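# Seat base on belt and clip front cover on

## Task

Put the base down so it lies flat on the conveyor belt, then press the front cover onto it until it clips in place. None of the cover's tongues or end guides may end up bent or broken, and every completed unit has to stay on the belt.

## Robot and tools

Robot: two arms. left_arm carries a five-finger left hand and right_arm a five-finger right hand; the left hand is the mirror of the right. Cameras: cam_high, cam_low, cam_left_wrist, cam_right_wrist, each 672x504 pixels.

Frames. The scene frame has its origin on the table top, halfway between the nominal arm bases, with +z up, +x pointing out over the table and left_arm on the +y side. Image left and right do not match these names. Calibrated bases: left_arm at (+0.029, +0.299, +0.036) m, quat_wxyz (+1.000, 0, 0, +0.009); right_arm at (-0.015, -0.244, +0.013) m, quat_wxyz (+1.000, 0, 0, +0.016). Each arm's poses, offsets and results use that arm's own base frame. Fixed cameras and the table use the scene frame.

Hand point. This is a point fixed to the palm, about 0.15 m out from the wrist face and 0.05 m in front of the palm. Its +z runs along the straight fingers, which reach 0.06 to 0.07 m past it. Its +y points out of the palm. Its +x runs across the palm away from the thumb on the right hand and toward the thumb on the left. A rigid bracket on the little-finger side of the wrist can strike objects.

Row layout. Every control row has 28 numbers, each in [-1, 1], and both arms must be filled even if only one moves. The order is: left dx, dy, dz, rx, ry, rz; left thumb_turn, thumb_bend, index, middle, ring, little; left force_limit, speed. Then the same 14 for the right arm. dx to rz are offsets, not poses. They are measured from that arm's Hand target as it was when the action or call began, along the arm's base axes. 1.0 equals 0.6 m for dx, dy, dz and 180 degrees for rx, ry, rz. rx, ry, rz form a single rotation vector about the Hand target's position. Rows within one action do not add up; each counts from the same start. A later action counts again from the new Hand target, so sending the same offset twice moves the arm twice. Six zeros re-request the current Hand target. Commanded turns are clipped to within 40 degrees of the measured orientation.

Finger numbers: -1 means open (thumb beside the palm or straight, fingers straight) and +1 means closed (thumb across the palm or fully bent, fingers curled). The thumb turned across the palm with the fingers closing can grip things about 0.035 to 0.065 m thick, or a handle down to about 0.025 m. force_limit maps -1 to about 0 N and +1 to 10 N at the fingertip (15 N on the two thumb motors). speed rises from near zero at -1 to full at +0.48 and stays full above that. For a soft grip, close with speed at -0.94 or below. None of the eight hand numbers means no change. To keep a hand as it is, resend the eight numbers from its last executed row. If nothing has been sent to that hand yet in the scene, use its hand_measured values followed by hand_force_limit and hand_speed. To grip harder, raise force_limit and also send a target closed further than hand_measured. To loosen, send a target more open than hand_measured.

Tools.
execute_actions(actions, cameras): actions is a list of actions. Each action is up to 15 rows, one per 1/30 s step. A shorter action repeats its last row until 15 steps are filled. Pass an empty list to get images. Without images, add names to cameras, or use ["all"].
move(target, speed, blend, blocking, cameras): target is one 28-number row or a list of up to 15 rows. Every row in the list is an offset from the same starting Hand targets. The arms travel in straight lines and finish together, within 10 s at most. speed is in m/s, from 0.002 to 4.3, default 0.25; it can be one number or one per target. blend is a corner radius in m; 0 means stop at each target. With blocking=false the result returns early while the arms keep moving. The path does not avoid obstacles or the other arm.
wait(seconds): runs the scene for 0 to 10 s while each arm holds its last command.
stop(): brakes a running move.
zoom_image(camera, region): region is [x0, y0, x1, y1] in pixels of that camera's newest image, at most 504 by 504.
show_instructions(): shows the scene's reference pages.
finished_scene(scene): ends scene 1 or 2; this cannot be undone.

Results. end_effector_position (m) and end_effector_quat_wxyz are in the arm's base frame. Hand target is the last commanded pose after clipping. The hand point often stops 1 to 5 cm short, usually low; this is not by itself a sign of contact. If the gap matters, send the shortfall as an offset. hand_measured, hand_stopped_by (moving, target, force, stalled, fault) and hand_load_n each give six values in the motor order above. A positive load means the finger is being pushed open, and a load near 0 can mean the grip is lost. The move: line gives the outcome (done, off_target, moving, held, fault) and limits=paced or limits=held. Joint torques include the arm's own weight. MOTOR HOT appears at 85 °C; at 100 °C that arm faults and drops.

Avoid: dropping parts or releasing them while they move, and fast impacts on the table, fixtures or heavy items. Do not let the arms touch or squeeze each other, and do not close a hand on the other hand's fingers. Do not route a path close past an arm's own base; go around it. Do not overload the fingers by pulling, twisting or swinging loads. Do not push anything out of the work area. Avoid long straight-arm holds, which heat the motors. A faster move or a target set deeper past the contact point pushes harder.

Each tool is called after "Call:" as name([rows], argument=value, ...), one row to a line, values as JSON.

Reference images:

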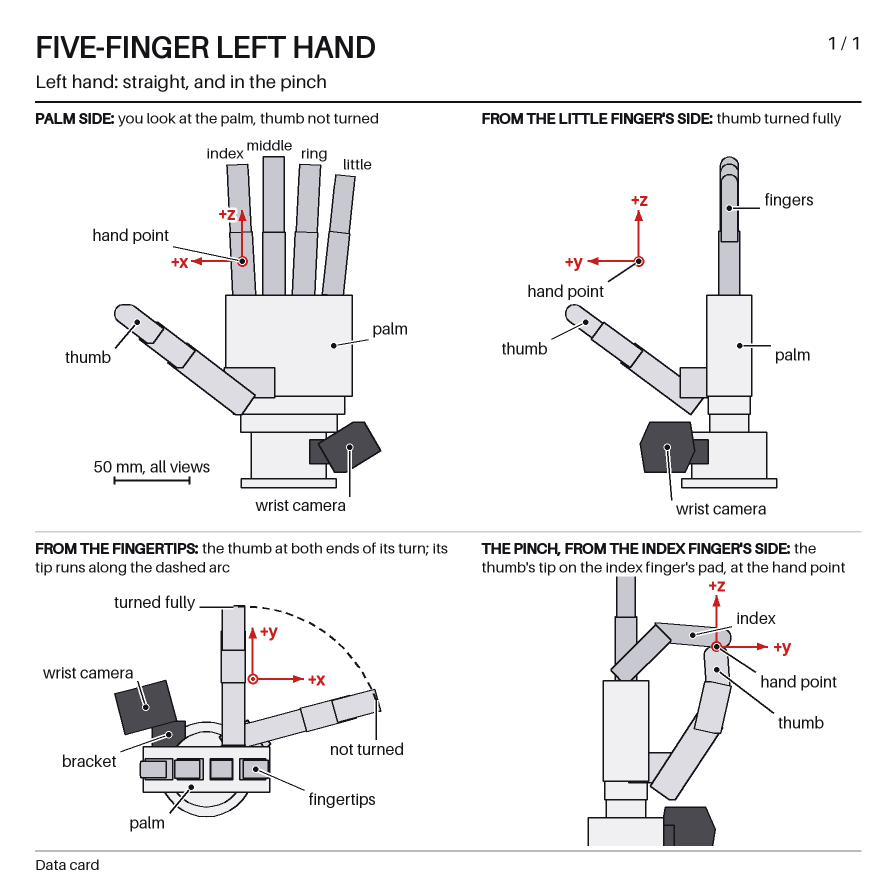

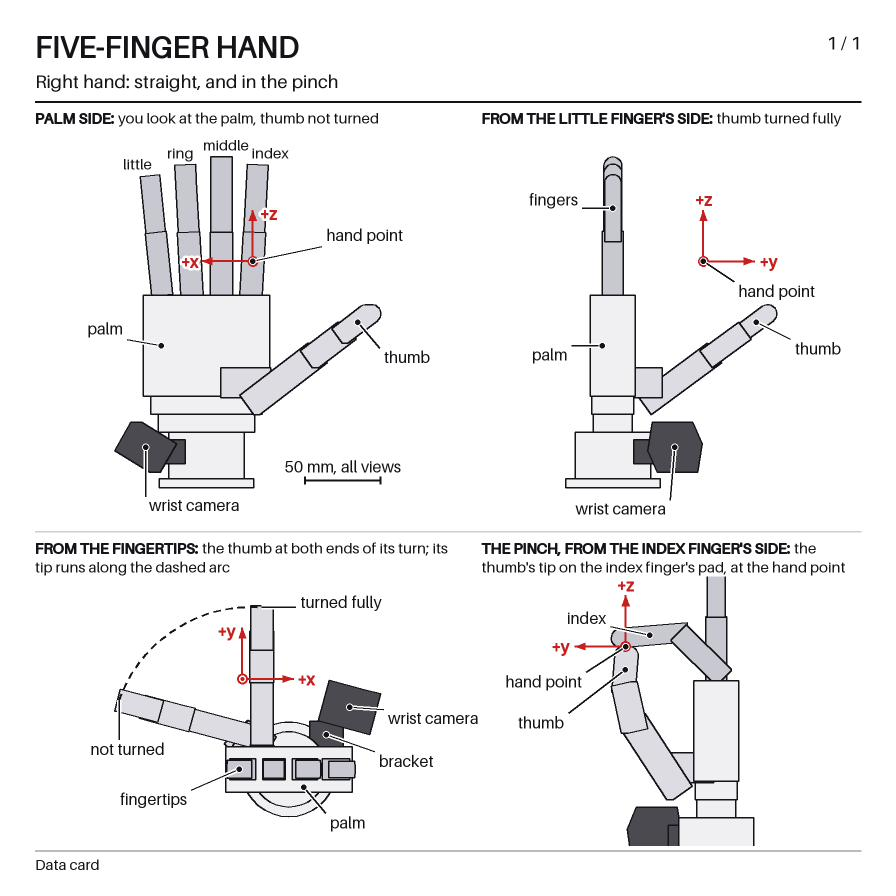

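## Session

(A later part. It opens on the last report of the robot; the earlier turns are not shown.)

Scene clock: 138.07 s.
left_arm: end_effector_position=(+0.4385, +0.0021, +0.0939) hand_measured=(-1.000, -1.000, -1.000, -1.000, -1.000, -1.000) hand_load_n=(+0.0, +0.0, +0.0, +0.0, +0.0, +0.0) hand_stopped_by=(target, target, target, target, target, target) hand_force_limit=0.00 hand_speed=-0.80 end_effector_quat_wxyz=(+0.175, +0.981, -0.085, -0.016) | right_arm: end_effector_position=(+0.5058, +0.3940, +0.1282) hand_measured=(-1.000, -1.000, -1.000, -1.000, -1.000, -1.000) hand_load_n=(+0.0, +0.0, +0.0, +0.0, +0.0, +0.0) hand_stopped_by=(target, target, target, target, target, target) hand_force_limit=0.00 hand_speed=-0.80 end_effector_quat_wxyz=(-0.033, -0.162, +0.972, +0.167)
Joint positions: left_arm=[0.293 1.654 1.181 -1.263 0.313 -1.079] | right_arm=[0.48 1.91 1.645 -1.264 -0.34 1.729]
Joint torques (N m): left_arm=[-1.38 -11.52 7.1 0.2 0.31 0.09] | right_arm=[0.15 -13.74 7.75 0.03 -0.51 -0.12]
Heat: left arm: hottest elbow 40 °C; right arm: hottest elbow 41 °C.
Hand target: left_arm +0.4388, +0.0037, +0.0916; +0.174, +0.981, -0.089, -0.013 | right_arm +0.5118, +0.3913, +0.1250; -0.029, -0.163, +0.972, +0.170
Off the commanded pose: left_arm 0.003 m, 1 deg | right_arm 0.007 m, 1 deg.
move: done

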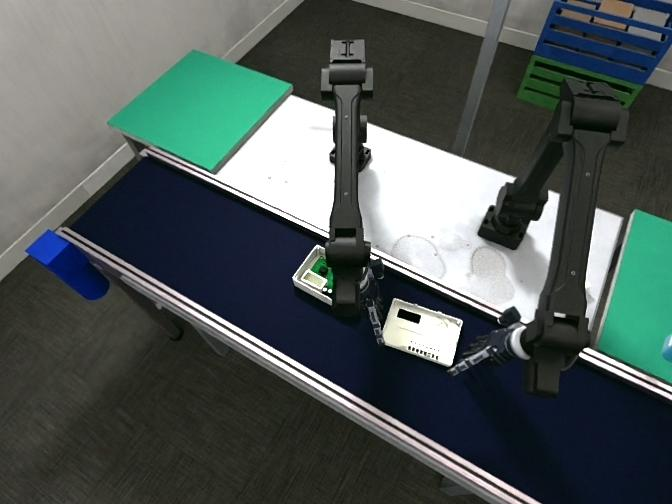

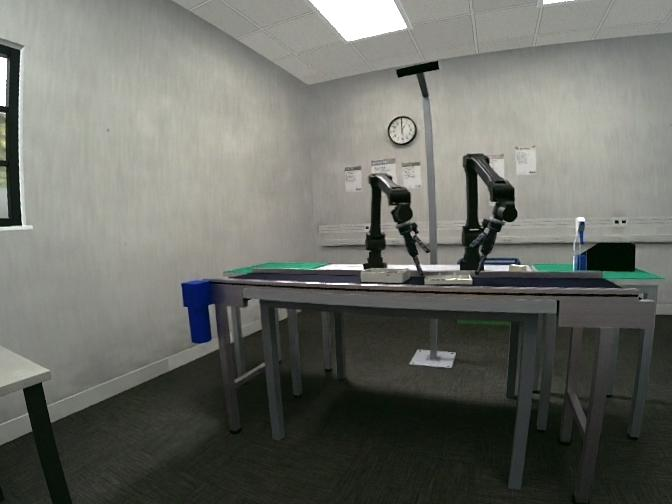

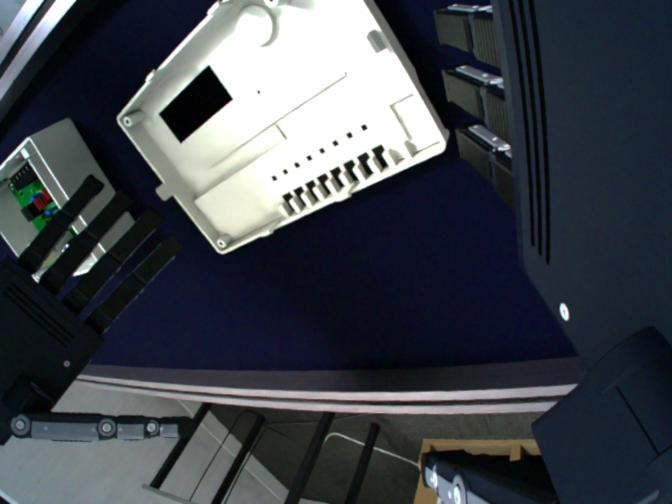

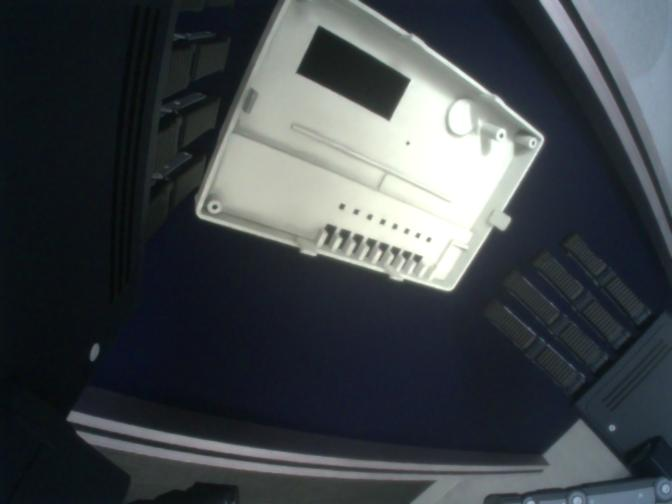

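Call:
move([
  [-0.018, -0.002, 0, 0, 0, 0, -1, -1, -1, -1, -1, -1, 0, -0.8, 0.03, 0.002, 0, 0, 0, 0, -1, -1, -1, -1, -1, -1, 0, -0.8],
  [-0.018, -0.002, -0.033, 0, 0, 0, -1, -1, -1, -1, -1, -1, 0, -0.8, 0.03, 0.002, -0.033, 0, 0, 0, -1, -1, -1, -1, -1, -1, 0, -0.8],
], speed=[0.1, 0.06], blend=[0.005, 0], cameras=["all"])

Call:
zoom_image(camera="cam_low", region=[410, 250, 490, 295])

Call:
zoom_image(camera="cam_high", region=[360, 280, 480, 380])

Scene clock: 146.20 s.
left_arm: end_effector_position=(+0.4293, -0.0006, +0.0753) hand_measured=(-1.000, -1.000, -1.000, -1.000, -1.000, -1.000) hand_load_n=(+0.0, +0.0, +0.0, +0.0, +0.0, +0.0) hand_stopped_by=(target, target, target, target, target, target) hand_force_limit=0.00 hand_speed=-0.80 end_effector_quat_wxyz=(+0.174, +0.981, -0.085, -0.015) | right_arm: end_effector_position=(+0.5141, +0.3937, +0.1011) hand_measured=(-1.000, -1.000, -1.000, -1.000, -1.000, -1.000) hand_load_n=(+0.0, +0.0, +0.5, +0.0, +0.0, +0.0) hand_stopped_by=(target, target, target, target, target, target) hand_force_limit=0.00 hand_speed=-0.80 end_effector_quat_wxyz=(-0.043, -0.162, +0.972, +0.164)
Joint positions: left_arm=[0.293 1.654 1.125 -1.206 0.313 -1.079] | right_arm=[0.473 1.963 1.656 -1.245 -0.341 1.716]
Joint torques (N m): left_arm=[-1.14 -11.4 6.71 0.27 0.28 0.14] | right_arm=[-0.26 -13.74 9.88 -0.01 -0.5 -0.1]
Heat: left arm: hottest elbow 39 °C; right arm: hottest elbow 40 °C.
Hand target: left_arm +0.4280, +0.0026, +0.0718; +0.174, +0.981, -0.089, -0.013 | right_arm +0.5298, +0.3925, +0.1050; -0.029, -0.163, +0.972, +0.169
Off the commanded pose: left_arm 0.005 m, 0 deg | right_arm 0.016 m, 2 deg.
move: off_target (right_arm)

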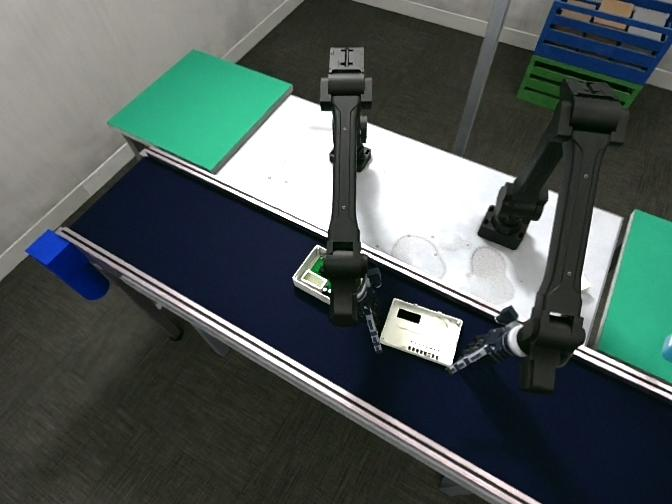

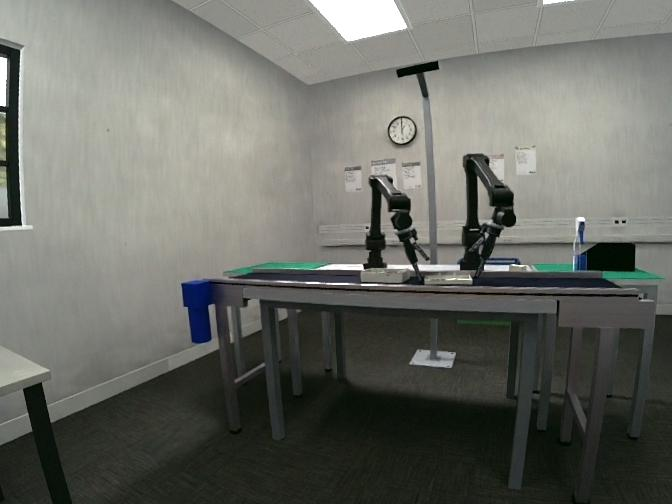

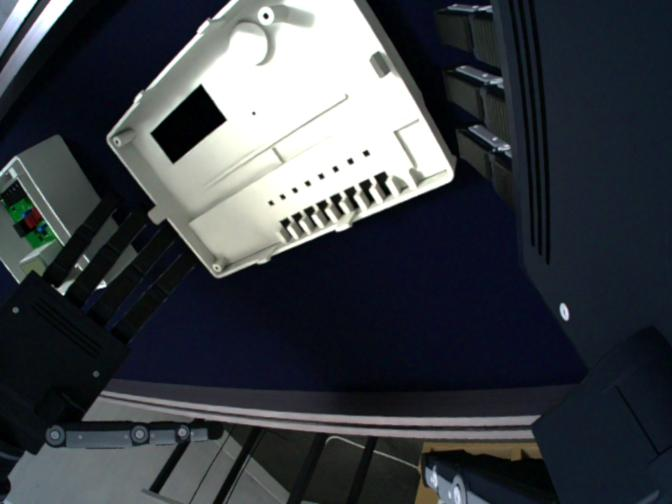

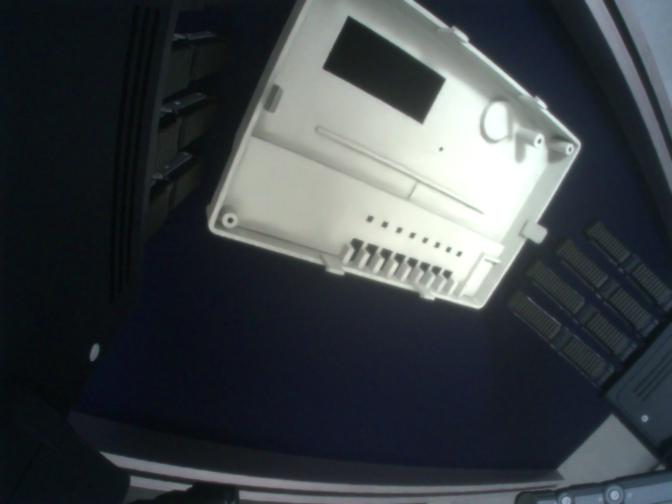

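Scaled by 6.300 from the camera's 672x504 image, which has a finer 960x720 frame.

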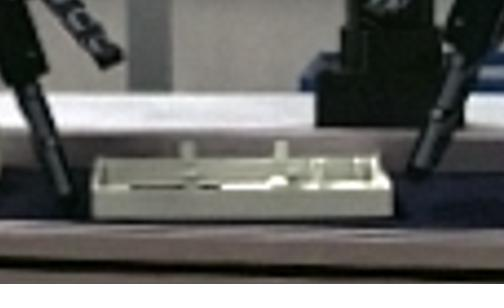

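Scaled by 4.200 from the camera's 672x504 image, which has a finer 960x720 frame.

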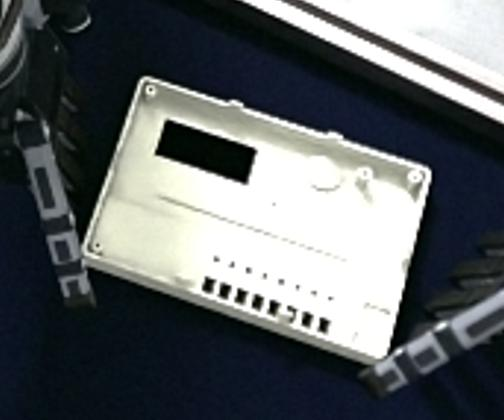

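Call:
move(target=[0, 0, 0, 0, 0, 0, -1, -1, -1, -1, -1, -1, 0, -0.8, 0.02, 0.001, 0.003, 0, 0, 0, -1, -1, -1, -1, -1, -1, 0, -0.8], speed=0.06, cameras=["cam_right_wrist"])

Scene clock: 149.33 s.
left_arm: end_effector_position=(+0.4294, -0.0006, +0.0753) hand_measured=(-1.000, -1.000, -1.000, -1.000, -1.000, -1.000) hand_load_n=(+0.0, +0.0, +0.0, +0.0, +0.0, +0.0) hand_stopped_by=(target, target, target, target, target, target) hand_force_limit=0.00 hand_speed=-0.80 end_effector_quat_wxyz=(+0.174, +0.981, -0.085, -0.015) | right_arm: end_effector_position=(+0.5252, +0.3949, +0.1005) hand_measured=(-1.000, -1.000, -1.000, -1.000, -1.000, -1.000) hand_load_n=(+0.0, +0.0, +0.0, +0.0, +0.0, +0.0) hand_stopped_by=(target, target, target, target, target, target) hand_force_limit=0.00 hand_speed=-0.80 end_effector_quat_wxyz=(-0.039, -0.163, +0.972, +0.167)
Joint positions: left_arm=[0.293 1.654 1.125 -1.205 0.313 -1.079] | right_arm=[0.466 1.986 1.688 -1.247 -0.343 1.708]
Joint torques (N m): left_arm=[-1.08 -11.52 6.72 0.18 0.28 0.14] | right_arm=[-0.26 -13.8 11.36 -0.83 -0.41 -0.11]
Heat: left arm: hottest elbow 39 °C; right arm: hottest elbow 40 °C.
Hand target: left_arm +0.4281, +0.0026, +0.0718; +0.174, +0.981, -0.089, -0.013 | right_arm +0.5418, +0.3930, +0.1069; -0.029, -0.163, +0.972, +0.169
Off the commanded pose: left_arm 0.005 m, 0 deg | right_arm 0.018 m, 1 deg.
move: off_target (right_arm)
Images, in order (width x height): cam_right_wrist 672x504.

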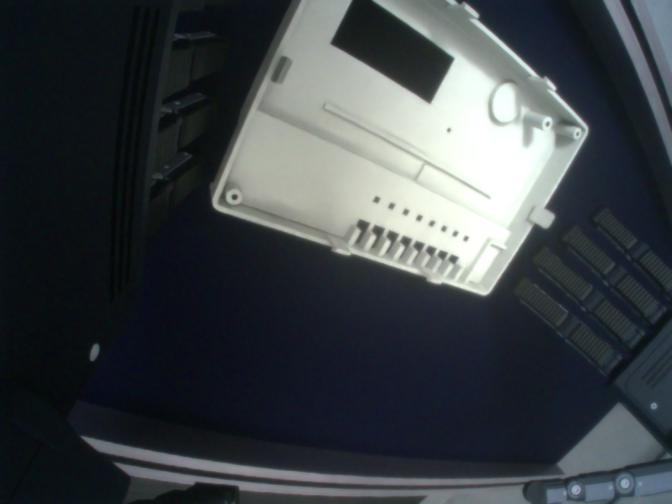

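Call:
move([
  [0, -0.025, 0, 0, 0, 0, -1, -1, -1, -1, -1, -1, 0, -0.8, -0.003, 0.045, 0.003, 0, 0, 0, -1, -1, -1, -1, -1, -1, 0, -0.8],
], speed=0.05, cameras=["all"])

Call:
zoom_image(camera="cam_low", region=[410, 250, 490, 295])

Scene clock: 152.73 s.
left_arm: end_effector_position=(+0.4265, -0.0079, +0.0705) hand_measured=(-1.000, -1.000, -1.000, -1.000, -1.000, -1.000) hand_load_n=(+0.0, +0.0, +0.5, +0.0, +0.0, +0.0) hand_stopped_by=(target, target, target, target, target, target) hand_force_limit=0.00 hand_speed=-0.80 end_effector_quat_wxyz=(+0.175, +0.980, -0.091, -0.017) | right_arm: end_effector_position=(+0.5349, +0.4064, +0.1016) hand_measured=(-1.000, -1.000, -1.000, -1.000, -1.000, -1.000) hand_load_n=(+0.0, -0.5, +0.0, +0.0, +0.0, +0.0) hand_stopped_by=(target, target, target, target, target, target) hand_force_limit=0.00 hand_speed=-0.80 end_effector_quat_wxyz=(-0.034, -0.159, +0.972, +0.168)
Joint positions: left_arm=[0.278 1.654 1.111 -1.192 0.314 -1.082] | right_arm=[0.476 2.011 1.731 -1.249 -0.341 1.731]
Joint torques (N m): left_arm=[-2.32 -12.34 6.64 0.21 0.48 -0.17] | right_arm=[1.96 -14.04 11.49 -0.95 -0.43 0.06]
Heat: left arm: hottest elbow 39 °C; right arm: hottest elbow 40 °C.
Hand target: left_arm +0.4280, -0.0124, +0.0719; +0.174, +0.981, -0.089, -0.013 | right_arm +0.5399, +0.4199, +0.1085; -0.029, -0.162, +0.972, +0.169
Off the commanded pose: left_arm 0.005 m, 0 deg | right_arm 0.016 m, 1 deg.
move: off_target (right_arm)

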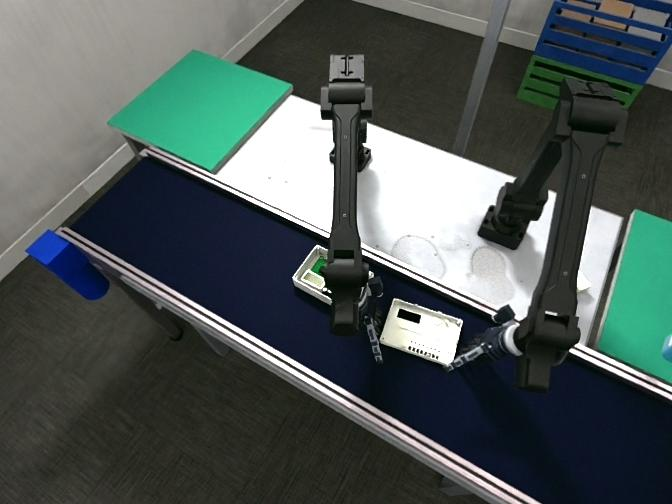

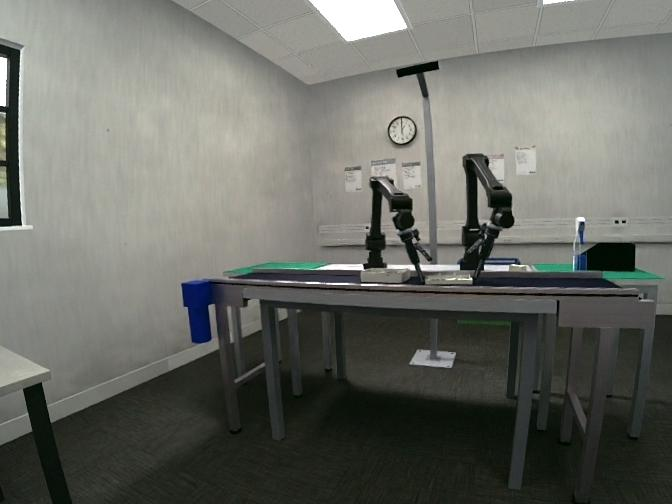

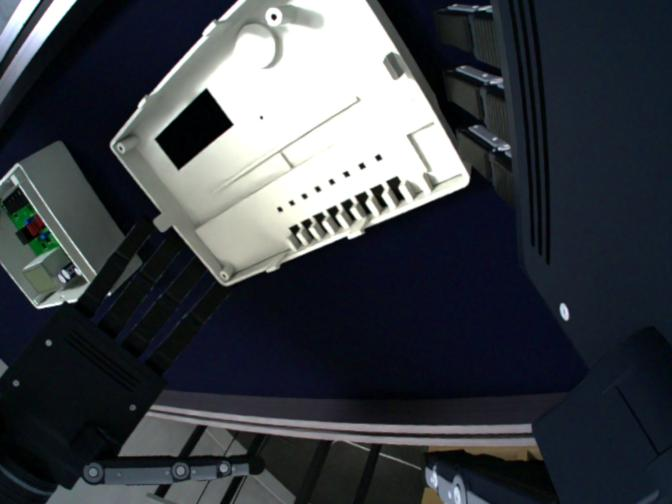

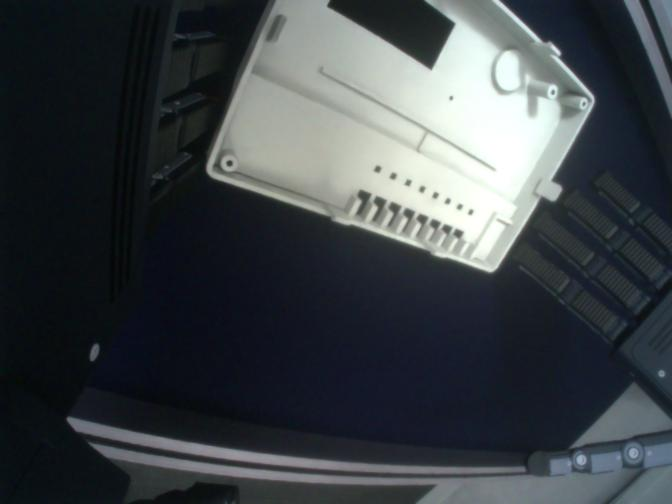

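Scaled by 6.300 from the camera's 672x504 image, which has a finer 960x720 frame.

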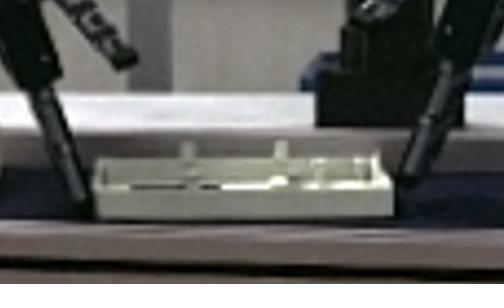

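Call:
move([
  [0.02, 0.01, 0, 0, 0, 0, -1, -1, -1, -1, -1, -1, 0, -0.8, -0.03, -0.01, 0.0, 0, 0, 0, -1, -1, -1, -1, -1, -1, 0, -0.8],
], speed=0.05, cameras=["all"])

Scene clock: 156.07 s.
left_arm: end_effector_position=(+0.4256, -0.0082, +0.0646) hand_measured=(-1.000, -1.000, -1.000, -1.000, -1.000, -1.000) hand_load_n=(+0.0, +0.0, +0.0, +0.0, +0.0, +0.0) hand_stopped_by=(target, target, target, target, target, target) hand_force_limit=0.00 hand_speed=-0.80 end_effector_quat_wxyz=(+0.177, +0.980, -0.089, -0.024) | right_arm: end_effector_position=(+0.5259, +0.4041, +0.1006) hand_measured=(-1.000, -1.000, -1.000, -1.000, -1.000, -1.000) hand_load_n=(+0.0, +0.0, +0.0, +0.0, +0.0, +0.0) hand_stopped_by=(target, target, target, target, target, target) hand_force_limit=0.00 hand_speed=-0.80 end_effector_quat_wxyz=(-0.038, -0.157, +0.973, +0.166)
Joint positions: left_arm=[0.278 1.669 1.111 -1.192 0.314 -1.083] | right_arm=[0.48 1.993 1.7 -1.244 -0.34 1.736]
Joint torques (N m): left_arm=[-1.9 -11.87 10.06 -0.28 0.44 -0.14] | right_arm=[2.08 -15.85 7.34 0.02 -0.46 0.08]
Heat: left arm: hottest elbow 38 °C; right arm: hottest elbow 40 °C.
Hand target: left_arm +0.4401, -0.0064, +0.0719; +0.174, +0.981, -0.089, -0.013 | right_arm +0.5219, +0.4140, +0.1085; -0.029, -0.163, +0.972, +0.169
Off the commanded pose: left_arm 0.016 m, 1 deg | right_arm 0.013 m, 1 deg.
move: off_target (left_arm, right_arm)

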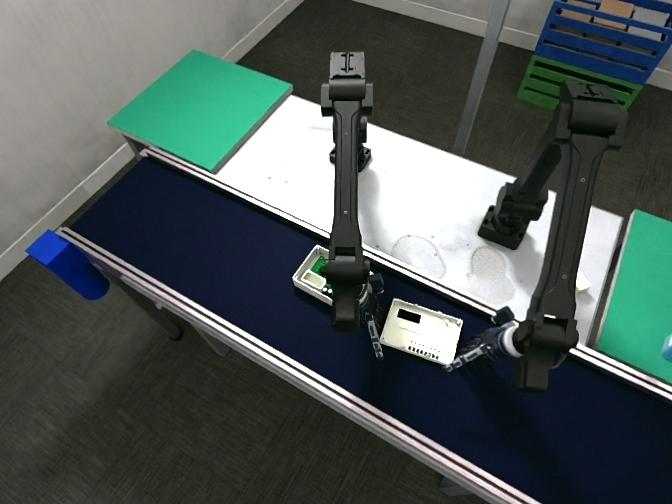

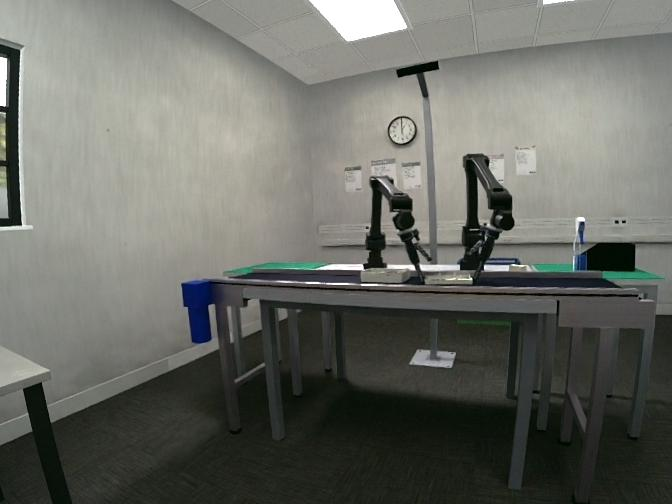

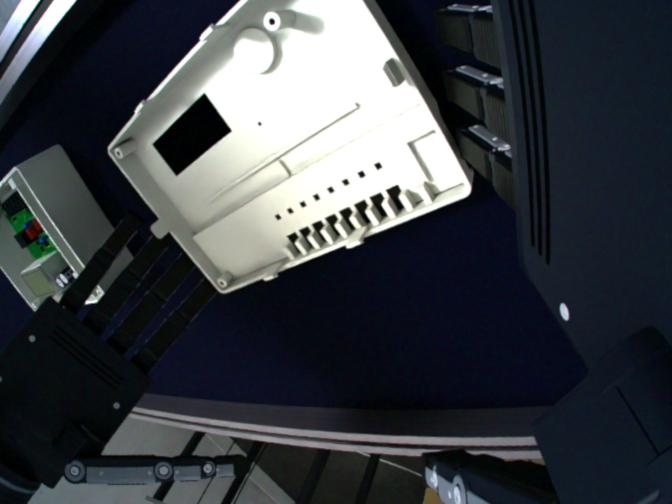

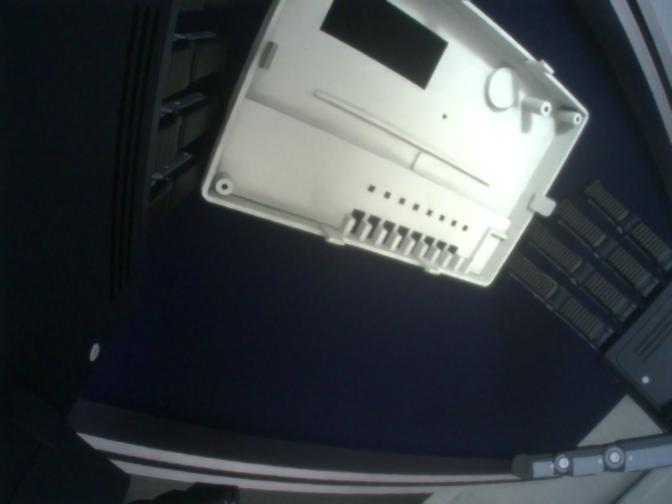

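Call:
move([
  [0.02, 0.0, 0.02, 0, 0, 0, -1, -1, -1, -1, -1, -1, 0, -0.8, 0, 0, 0.0, 0, 0, 0, -1, -1, -1, -1, -1, -1, 0, -0.8],
], speed=0.05, cameras=["cam_left_wrist", "cam_right_wrist"])

Scene clock: 158.77 s.
left_arm: end_effector_position=(+0.4331, -0.0063, +0.0728) hand_measured=(-1.000, -1.000, -1.000, -1.000, -1.000, -1.000) hand_load_n=(+0.0, -0.5, +0.0, +0.0, +0.0, +0.0) hand_stopped_by=(target, target, target, target, target, target) hand_force_limit=0.00 hand_speed=-0.80 end_effector_quat_wxyz=(+0.178, +0.980, -0.089, -0.025) | right_arm: end_effector_position=(+0.5259, +0.4041, +0.1006) hand_measured=(-1.000, -1.000, -1.000, -1.000, -1.000, -1.000) hand_load_n=(+0.0, -0.5, +0.0, +0.0, +0.0, +0.0) hand_stopped_by=(target, target, target, target, target, target) hand_force_limit=0.00 hand_speed=-0.80 end_effector_quat_wxyz=(-0.038, -0.157, +0.973, +0.166)
Joint positions: left_arm=[0.278 1.677 1.146 -1.222 0.314 -1.084] | right_arm=[0.48 1.993 1.7 -1.244 -0.34 1.737]
Joint torques (N m): left_arm=[-2.32 -11.28 11.43 -0.55 0.48 -0.21] | right_arm=[2.02 -15.91 7.35 0.03 -0.46 0.08]
Heat: left arm: hottest elbow 38 °C; right arm: hottest elbow 40 °C.
Hand target: left_arm +0.4520, -0.0065, +0.0838; +0.174, +0.981, -0.089, -0.013 | right_arm +0.5219, +0.4140, +0.1085; -0.029, -0.162, +0.972, +0.169
Off the commanded pose: left_arm 0.022 m, 1 deg | right_arm 0.013 m, 1 deg.
move: off_target (left_arm, right_arm)
Images, in order (width x height): cam_left_wrist 672x504, cam_right_wrist 672x504.

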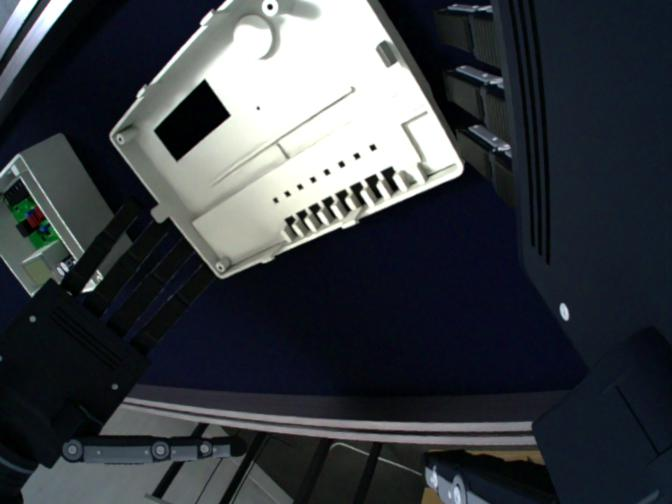

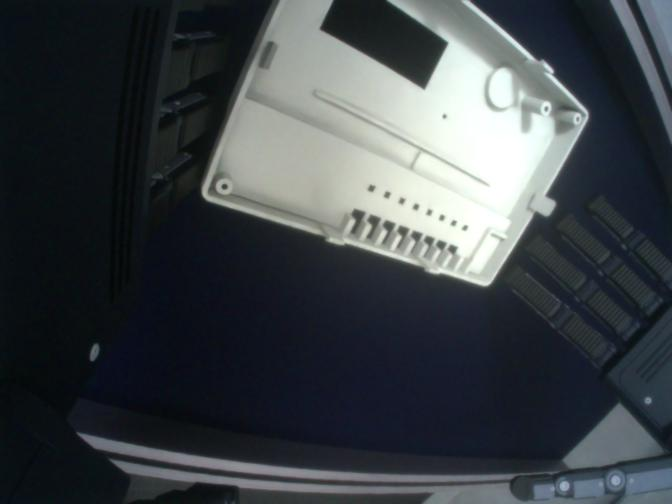

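Call:
move([
  [0, -0.04, 0.0, 0, 0, 0, -1, -1, -1, -1, -1, -1, 0, -0.8, 0.0, 0.065, 0.0, 0, 0, 0, -1, -1, -1, -1, -1, -1, 0, -0.8],
], speed=0.04, cameras=["all"])

Call:
zoom_image(camera="cam_low", region=[410, 250, 490, 295])

Scene clock: 163.10 s.
left_arm: end_effector_position=(+0.4363, -0.0159, +0.0730) hand_measured=(-1.000, -1.000, -1.000, -1.000, -1.000, -1.000) hand_load_n=(+0.0, +0.0, +0.0, +0.5, +0.0, +0.0) hand_stopped_by=(target, target, target, target, target, target) hand_force_limit=0.00 hand_speed=-0.80 end_effector_quat_wxyz=(+0.174, +0.981, -0.074, -0.032) | right_arm: end_effector_position=(+0.5288, +0.4106, +0.0998) hand_measured=(-1.000, -1.000, -1.000, -1.000, -1.000, -1.000) hand_load_n=(+0.0, -0.5, +0.5, +0.0, +0.0, +0.0) hand_stopped_by=(target, target, target, target, target, target) hand_force_limit=0.00 hand_speed=-0.80 end_effector_quat_wxyz=(-0.037, -0.131, +0.979, +0.154)
Joint positions: left_arm=[0.251 1.673 1.146 -1.222 0.309 -1.14] | right_arm=[0.497 1.995 1.711 -1.244 -0.316 1.808]
Joint torques (N m): left_arm=[-4.07 -12.28 9.63 0.25 0.99 -0.15] | right_arm=[4.89 -13.33 12.14 -0.14 -1.37 -0.04]
Heat: left arm: hottest elbow 39 °C; right arm: hottest elbow 40 °C.
Hand target: left_arm +0.4521, -0.0304, +0.0839; +0.174, +0.981, -0.089, -0.013 | right_arm +0.5219, +0.4530, +0.1087; -0.029, -0.163, +0.972, +0.169
Off the commanded pose: left_arm 0.024 m, 3 deg | right_arm 0.044 m, 4 deg.
move: off_target (left_arm, right_arm)

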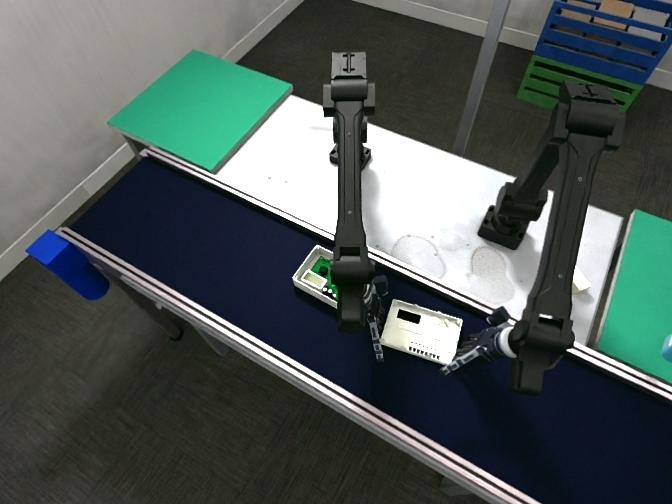

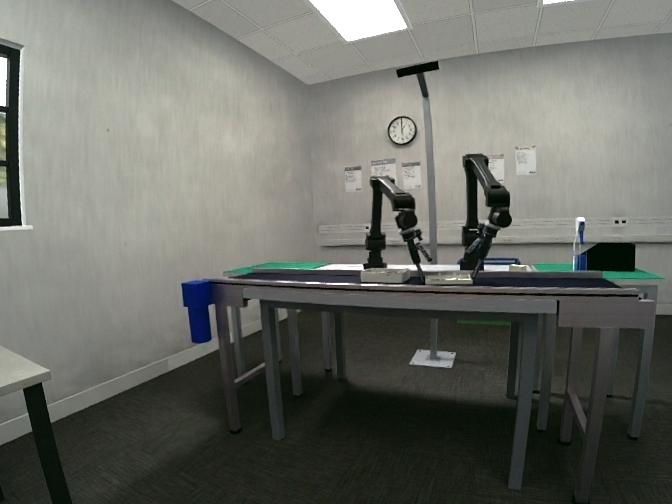

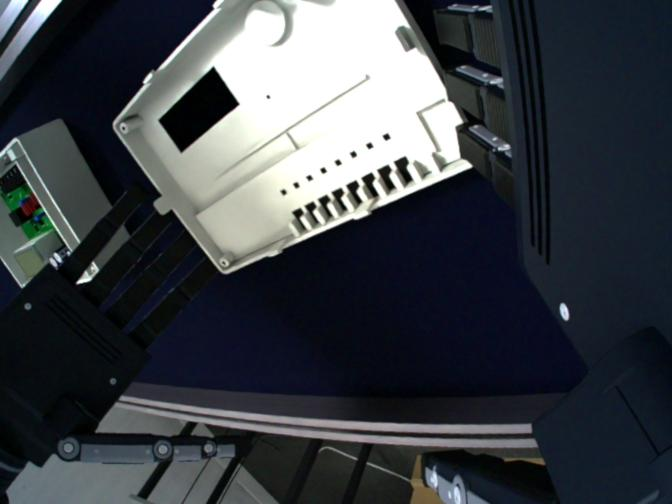

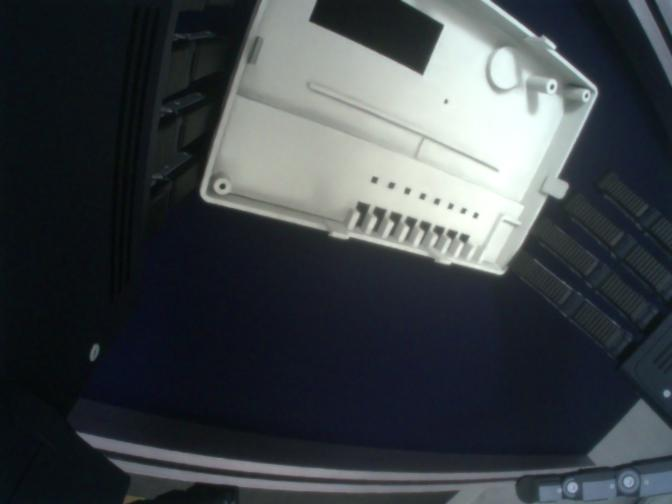

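Scaled by 6.300 from the camera's 672x504 image, which has a finer 960x720 frame.

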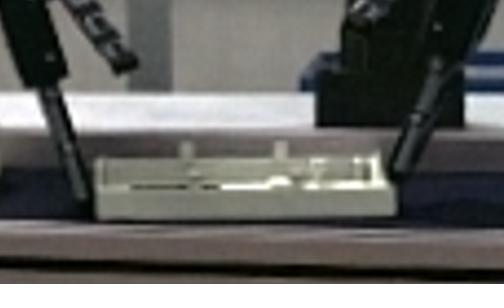

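Call:
move([
  [0, -0.005, 0.06, 0, 0, 0, -1, -1, -1, -1, -1, -1, 0, -0.8, 0.0, 0.01, 0.06, 0, 0, 0, -1, -1, -1, -1, -1, -1, 0, -0.8],
], speed=0.04, cameras=["all"])

Call:
zoom_image(camera="cam_low", region=[410, 250, 490, 295])

Scene clock: 166.73 s.
left_arm: end_effector_position=(+0.4326, -0.0330, +0.0967) hand_measured=(-1.000, -1.000, -1.000, -1.000, -1.000, -1.000) hand_load_n=(+0.0, +0.0, +0.0, +0.0, +0.0, +0.0) hand_stopped_by=(target, target, target, target, target, target) hand_force_limit=0.00 hand_speed=-0.80 end_effector_quat_wxyz=(+0.182, +0.979, -0.087, -0.039) | right_arm: end_effector_position=(+0.5151, +0.4496, +0.1349) hand_measured=(-1.000, -1.000, -1.000, -1.000, -1.000, -1.000) hand_load_n=(+0.0, +0.0, +0.0, +0.0, +0.0, +0.0) hand_stopped_by=(target, target, target, target, target, target) hand_force_limit=0.00 hand_speed=-0.80 end_effector_quat_wxyz=(-0.036, -0.159, +0.973, +0.166)
Joint positions: left_arm=[0.219 1.643 1.171 -1.29 0.323 -1.144] | right_arm=[0.553 1.999 1.802 -1.312 -0.336 1.811]
Joint torques (N m): left_arm=[-2.2 -13.1 11.82 -0.5 0.46 -0.2] | right_arm=[1.26 -14.39 11.78 -0.83 -0.46 0.02]
Heat: left arm: hottest elbow 39 °C; right arm: hottest elbow 41 °C.
Hand target: left_arm +0.4520, -0.0334, +0.1199; +0.174, +0.981, -0.089, -0.013 | right_arm +0.5221, +0.4589, +0.1447; -0.029, -0.162, +0.972, +0.169
Off the commanded pose: left_arm 0.030 m, 3 deg | right_arm 0.015 m, 1 deg.
move: off_target (left_arm, right_arm)

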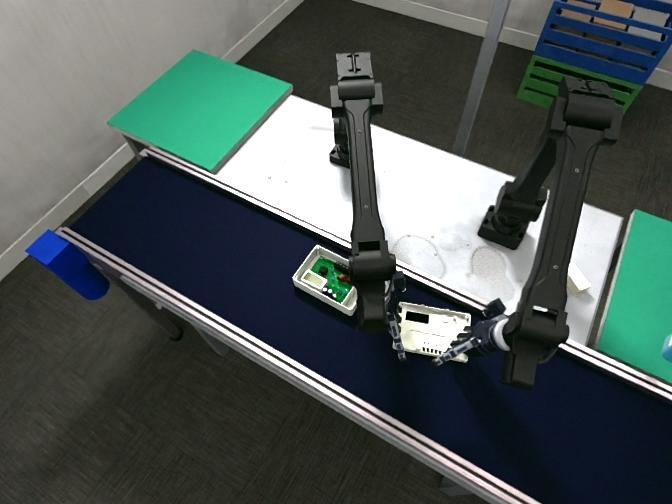

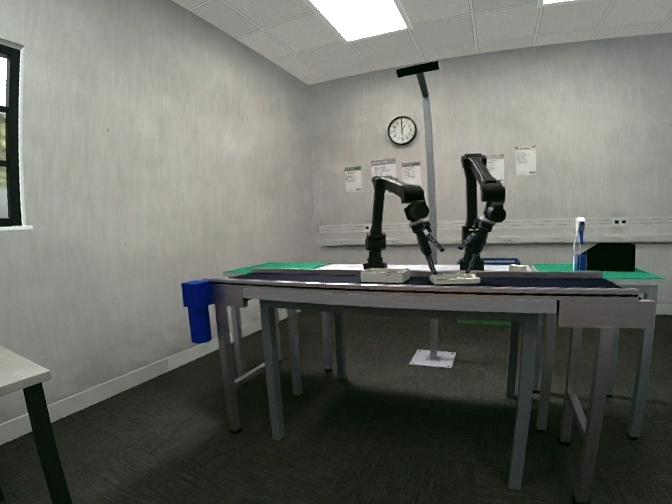

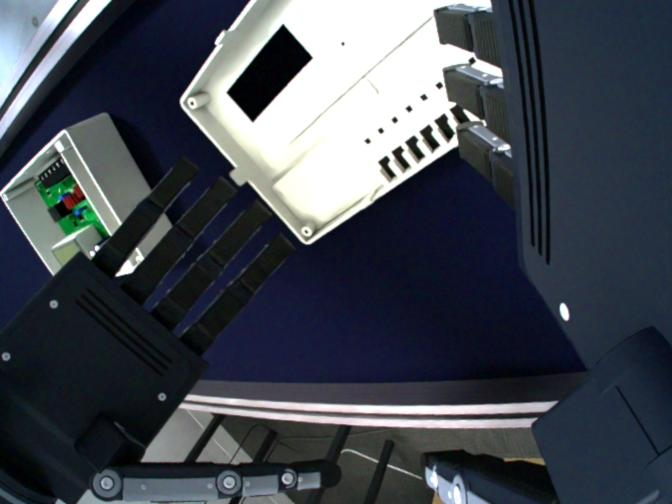

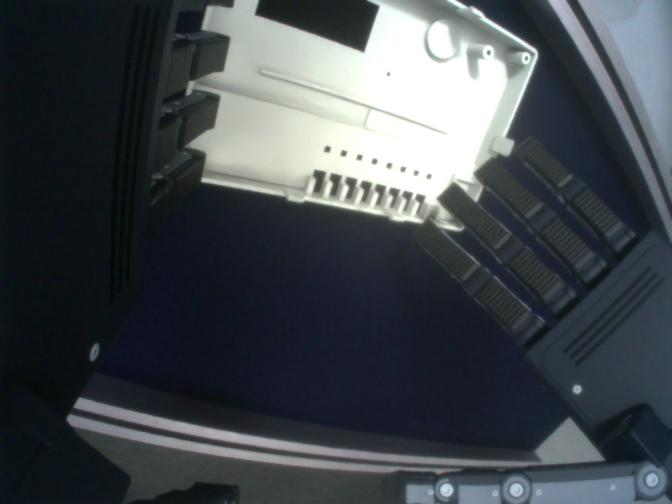

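Scaled by 6.300 from the camera's 672x504 image, which has a finer 960x720 frame.

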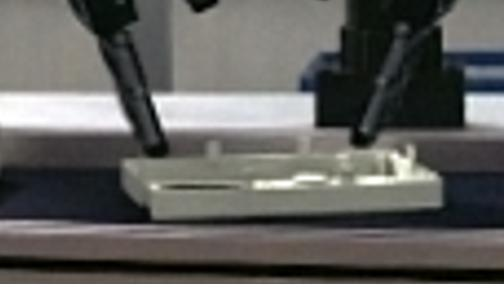

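Call:
move([
  [0, 0.0, 0.04, 0, 0, 0, -1, -1, -1, -1, -1, -1, 0, -0.8, 0.0, 0.0, 0.03, 0, 0, 0, -1, -1, -1, -1, -1, -1, 0, -0.8],
  [-0.02, 0.1, 0.04, 0, 0, 0, -1, -1, -1, -1, -1, -1, 0, -0.8, 0.0, -0.12, 0.03, 0, 0, 0, -1, -1, -1, -1, -1, -1, 0, -0.8],
], speed=0.12, blend=[0.01, 0], cameras=["all"])

Call:
zoom_image(camera="cam_low", region=[410, 250, 490, 295])

Call:
zoom_image(camera="cam_high", region=[380, 280, 480, 370])

Scene clock: 173.20 s.
left_arm: end_effector_position=(+0.4244, +0.0179, +0.1287) hand_measured=(-1.000, -1.000, -1.000, -1.000, -1.000, -1.000) hand_load_n=(+0.0, +0.0, +0.0, +0.0, +0.0, +0.0) hand_stopped_by=(target, target, target, target, target, target) hand_force_limit=0.00 hand_speed=-0.80 end_effector_quat_wxyz=(+0.182, +0.979, -0.081, -0.032) | right_arm: end_effector_position=(+0.5242, +0.3893, +0.1564) hand_measured=(-1.000, -1.000, -1.000, -1.000, -1.000, -1.000) hand_load_n=(+0.0, +0.0, +0.0, +0.0, +0.0, +0.0) hand_stopped_by=(target, target, target, target, target, target) hand_force_limit=0.00 hand_speed=-0.80 end_effector_quat_wxyz=(-0.030, -0.159, +0.972, +0.168)
Joint positions: left_arm=[0.336 1.619 1.231 -1.398 0.305 -1.037] | right_arm=[0.46 1.927 1.747 -1.348 -0.341 1.714]
Joint torques (N m): left_arm=[-1.14 -11.52 12.3 -0.62 0.28 0.17] | right_arm=[0.62 -15.33 7.72 -0.83 -0.5 -0.1]
Heat: left arm: hottest elbow 39 °C; right arm: hottest elbow 41 °C.
Hand target: left_arm +0.4400, +0.0266, +0.1438; +0.174, +0.981, -0.088, -0.013 | right_arm +0.5220, +0.3870, +0.1628; -0.029, -0.162, +0.972, +0.169
Off the commanded pose: left_arm 0.023 m, 3 deg | right_arm 0.007 m, 1 deg.
move: off_target (left_arm)

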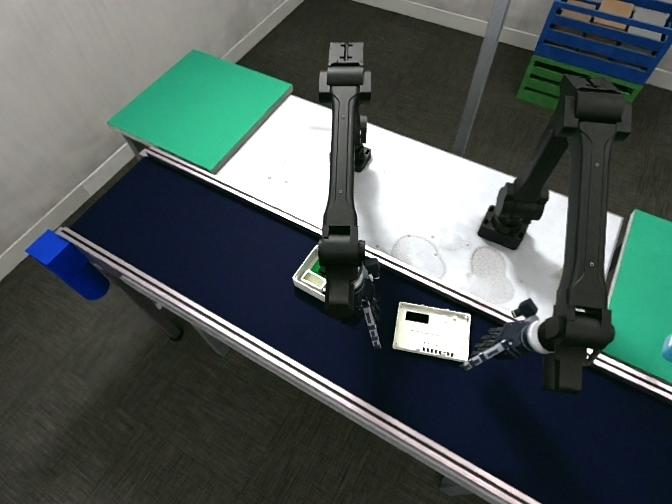

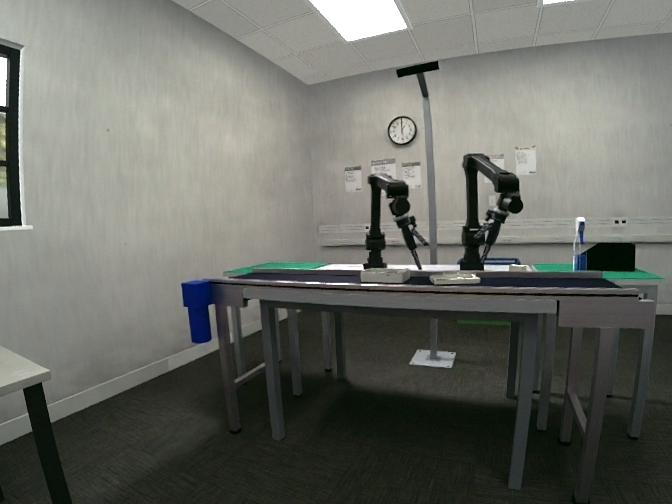

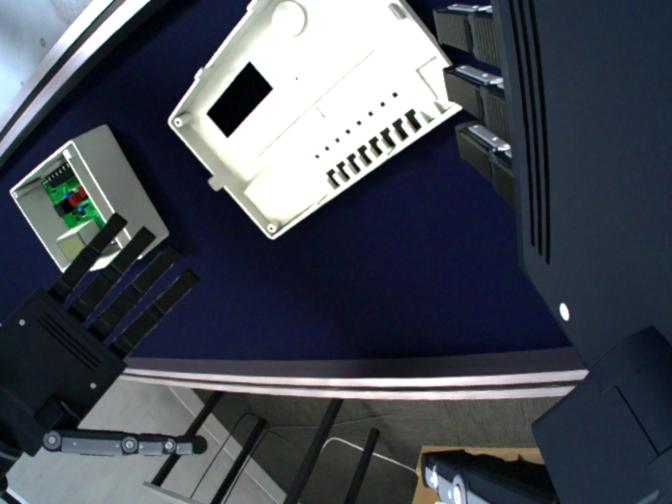

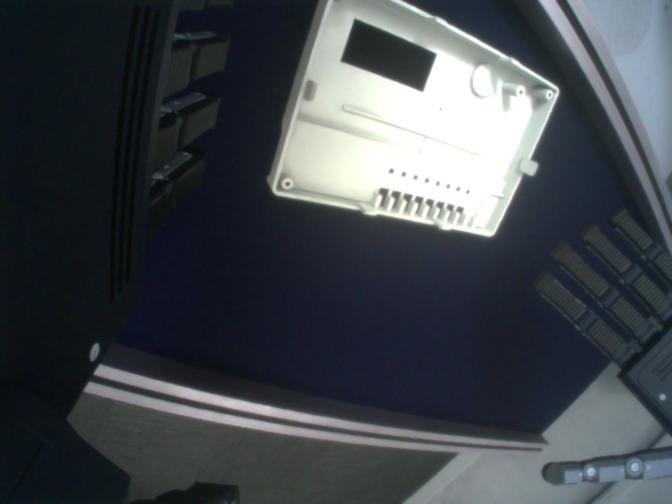

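Scaled by 6.300 from the camera's 672x504 image, which has a finer 960x720 frame.

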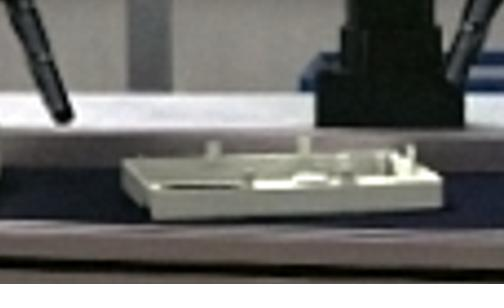

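Scaled by 5.040 from the camera's 672x504 image, which has a finer 960x720 frame.

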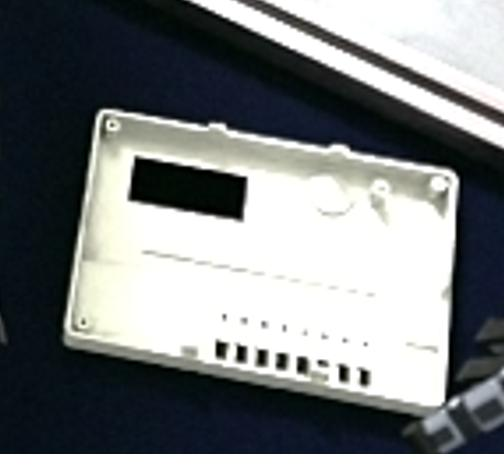

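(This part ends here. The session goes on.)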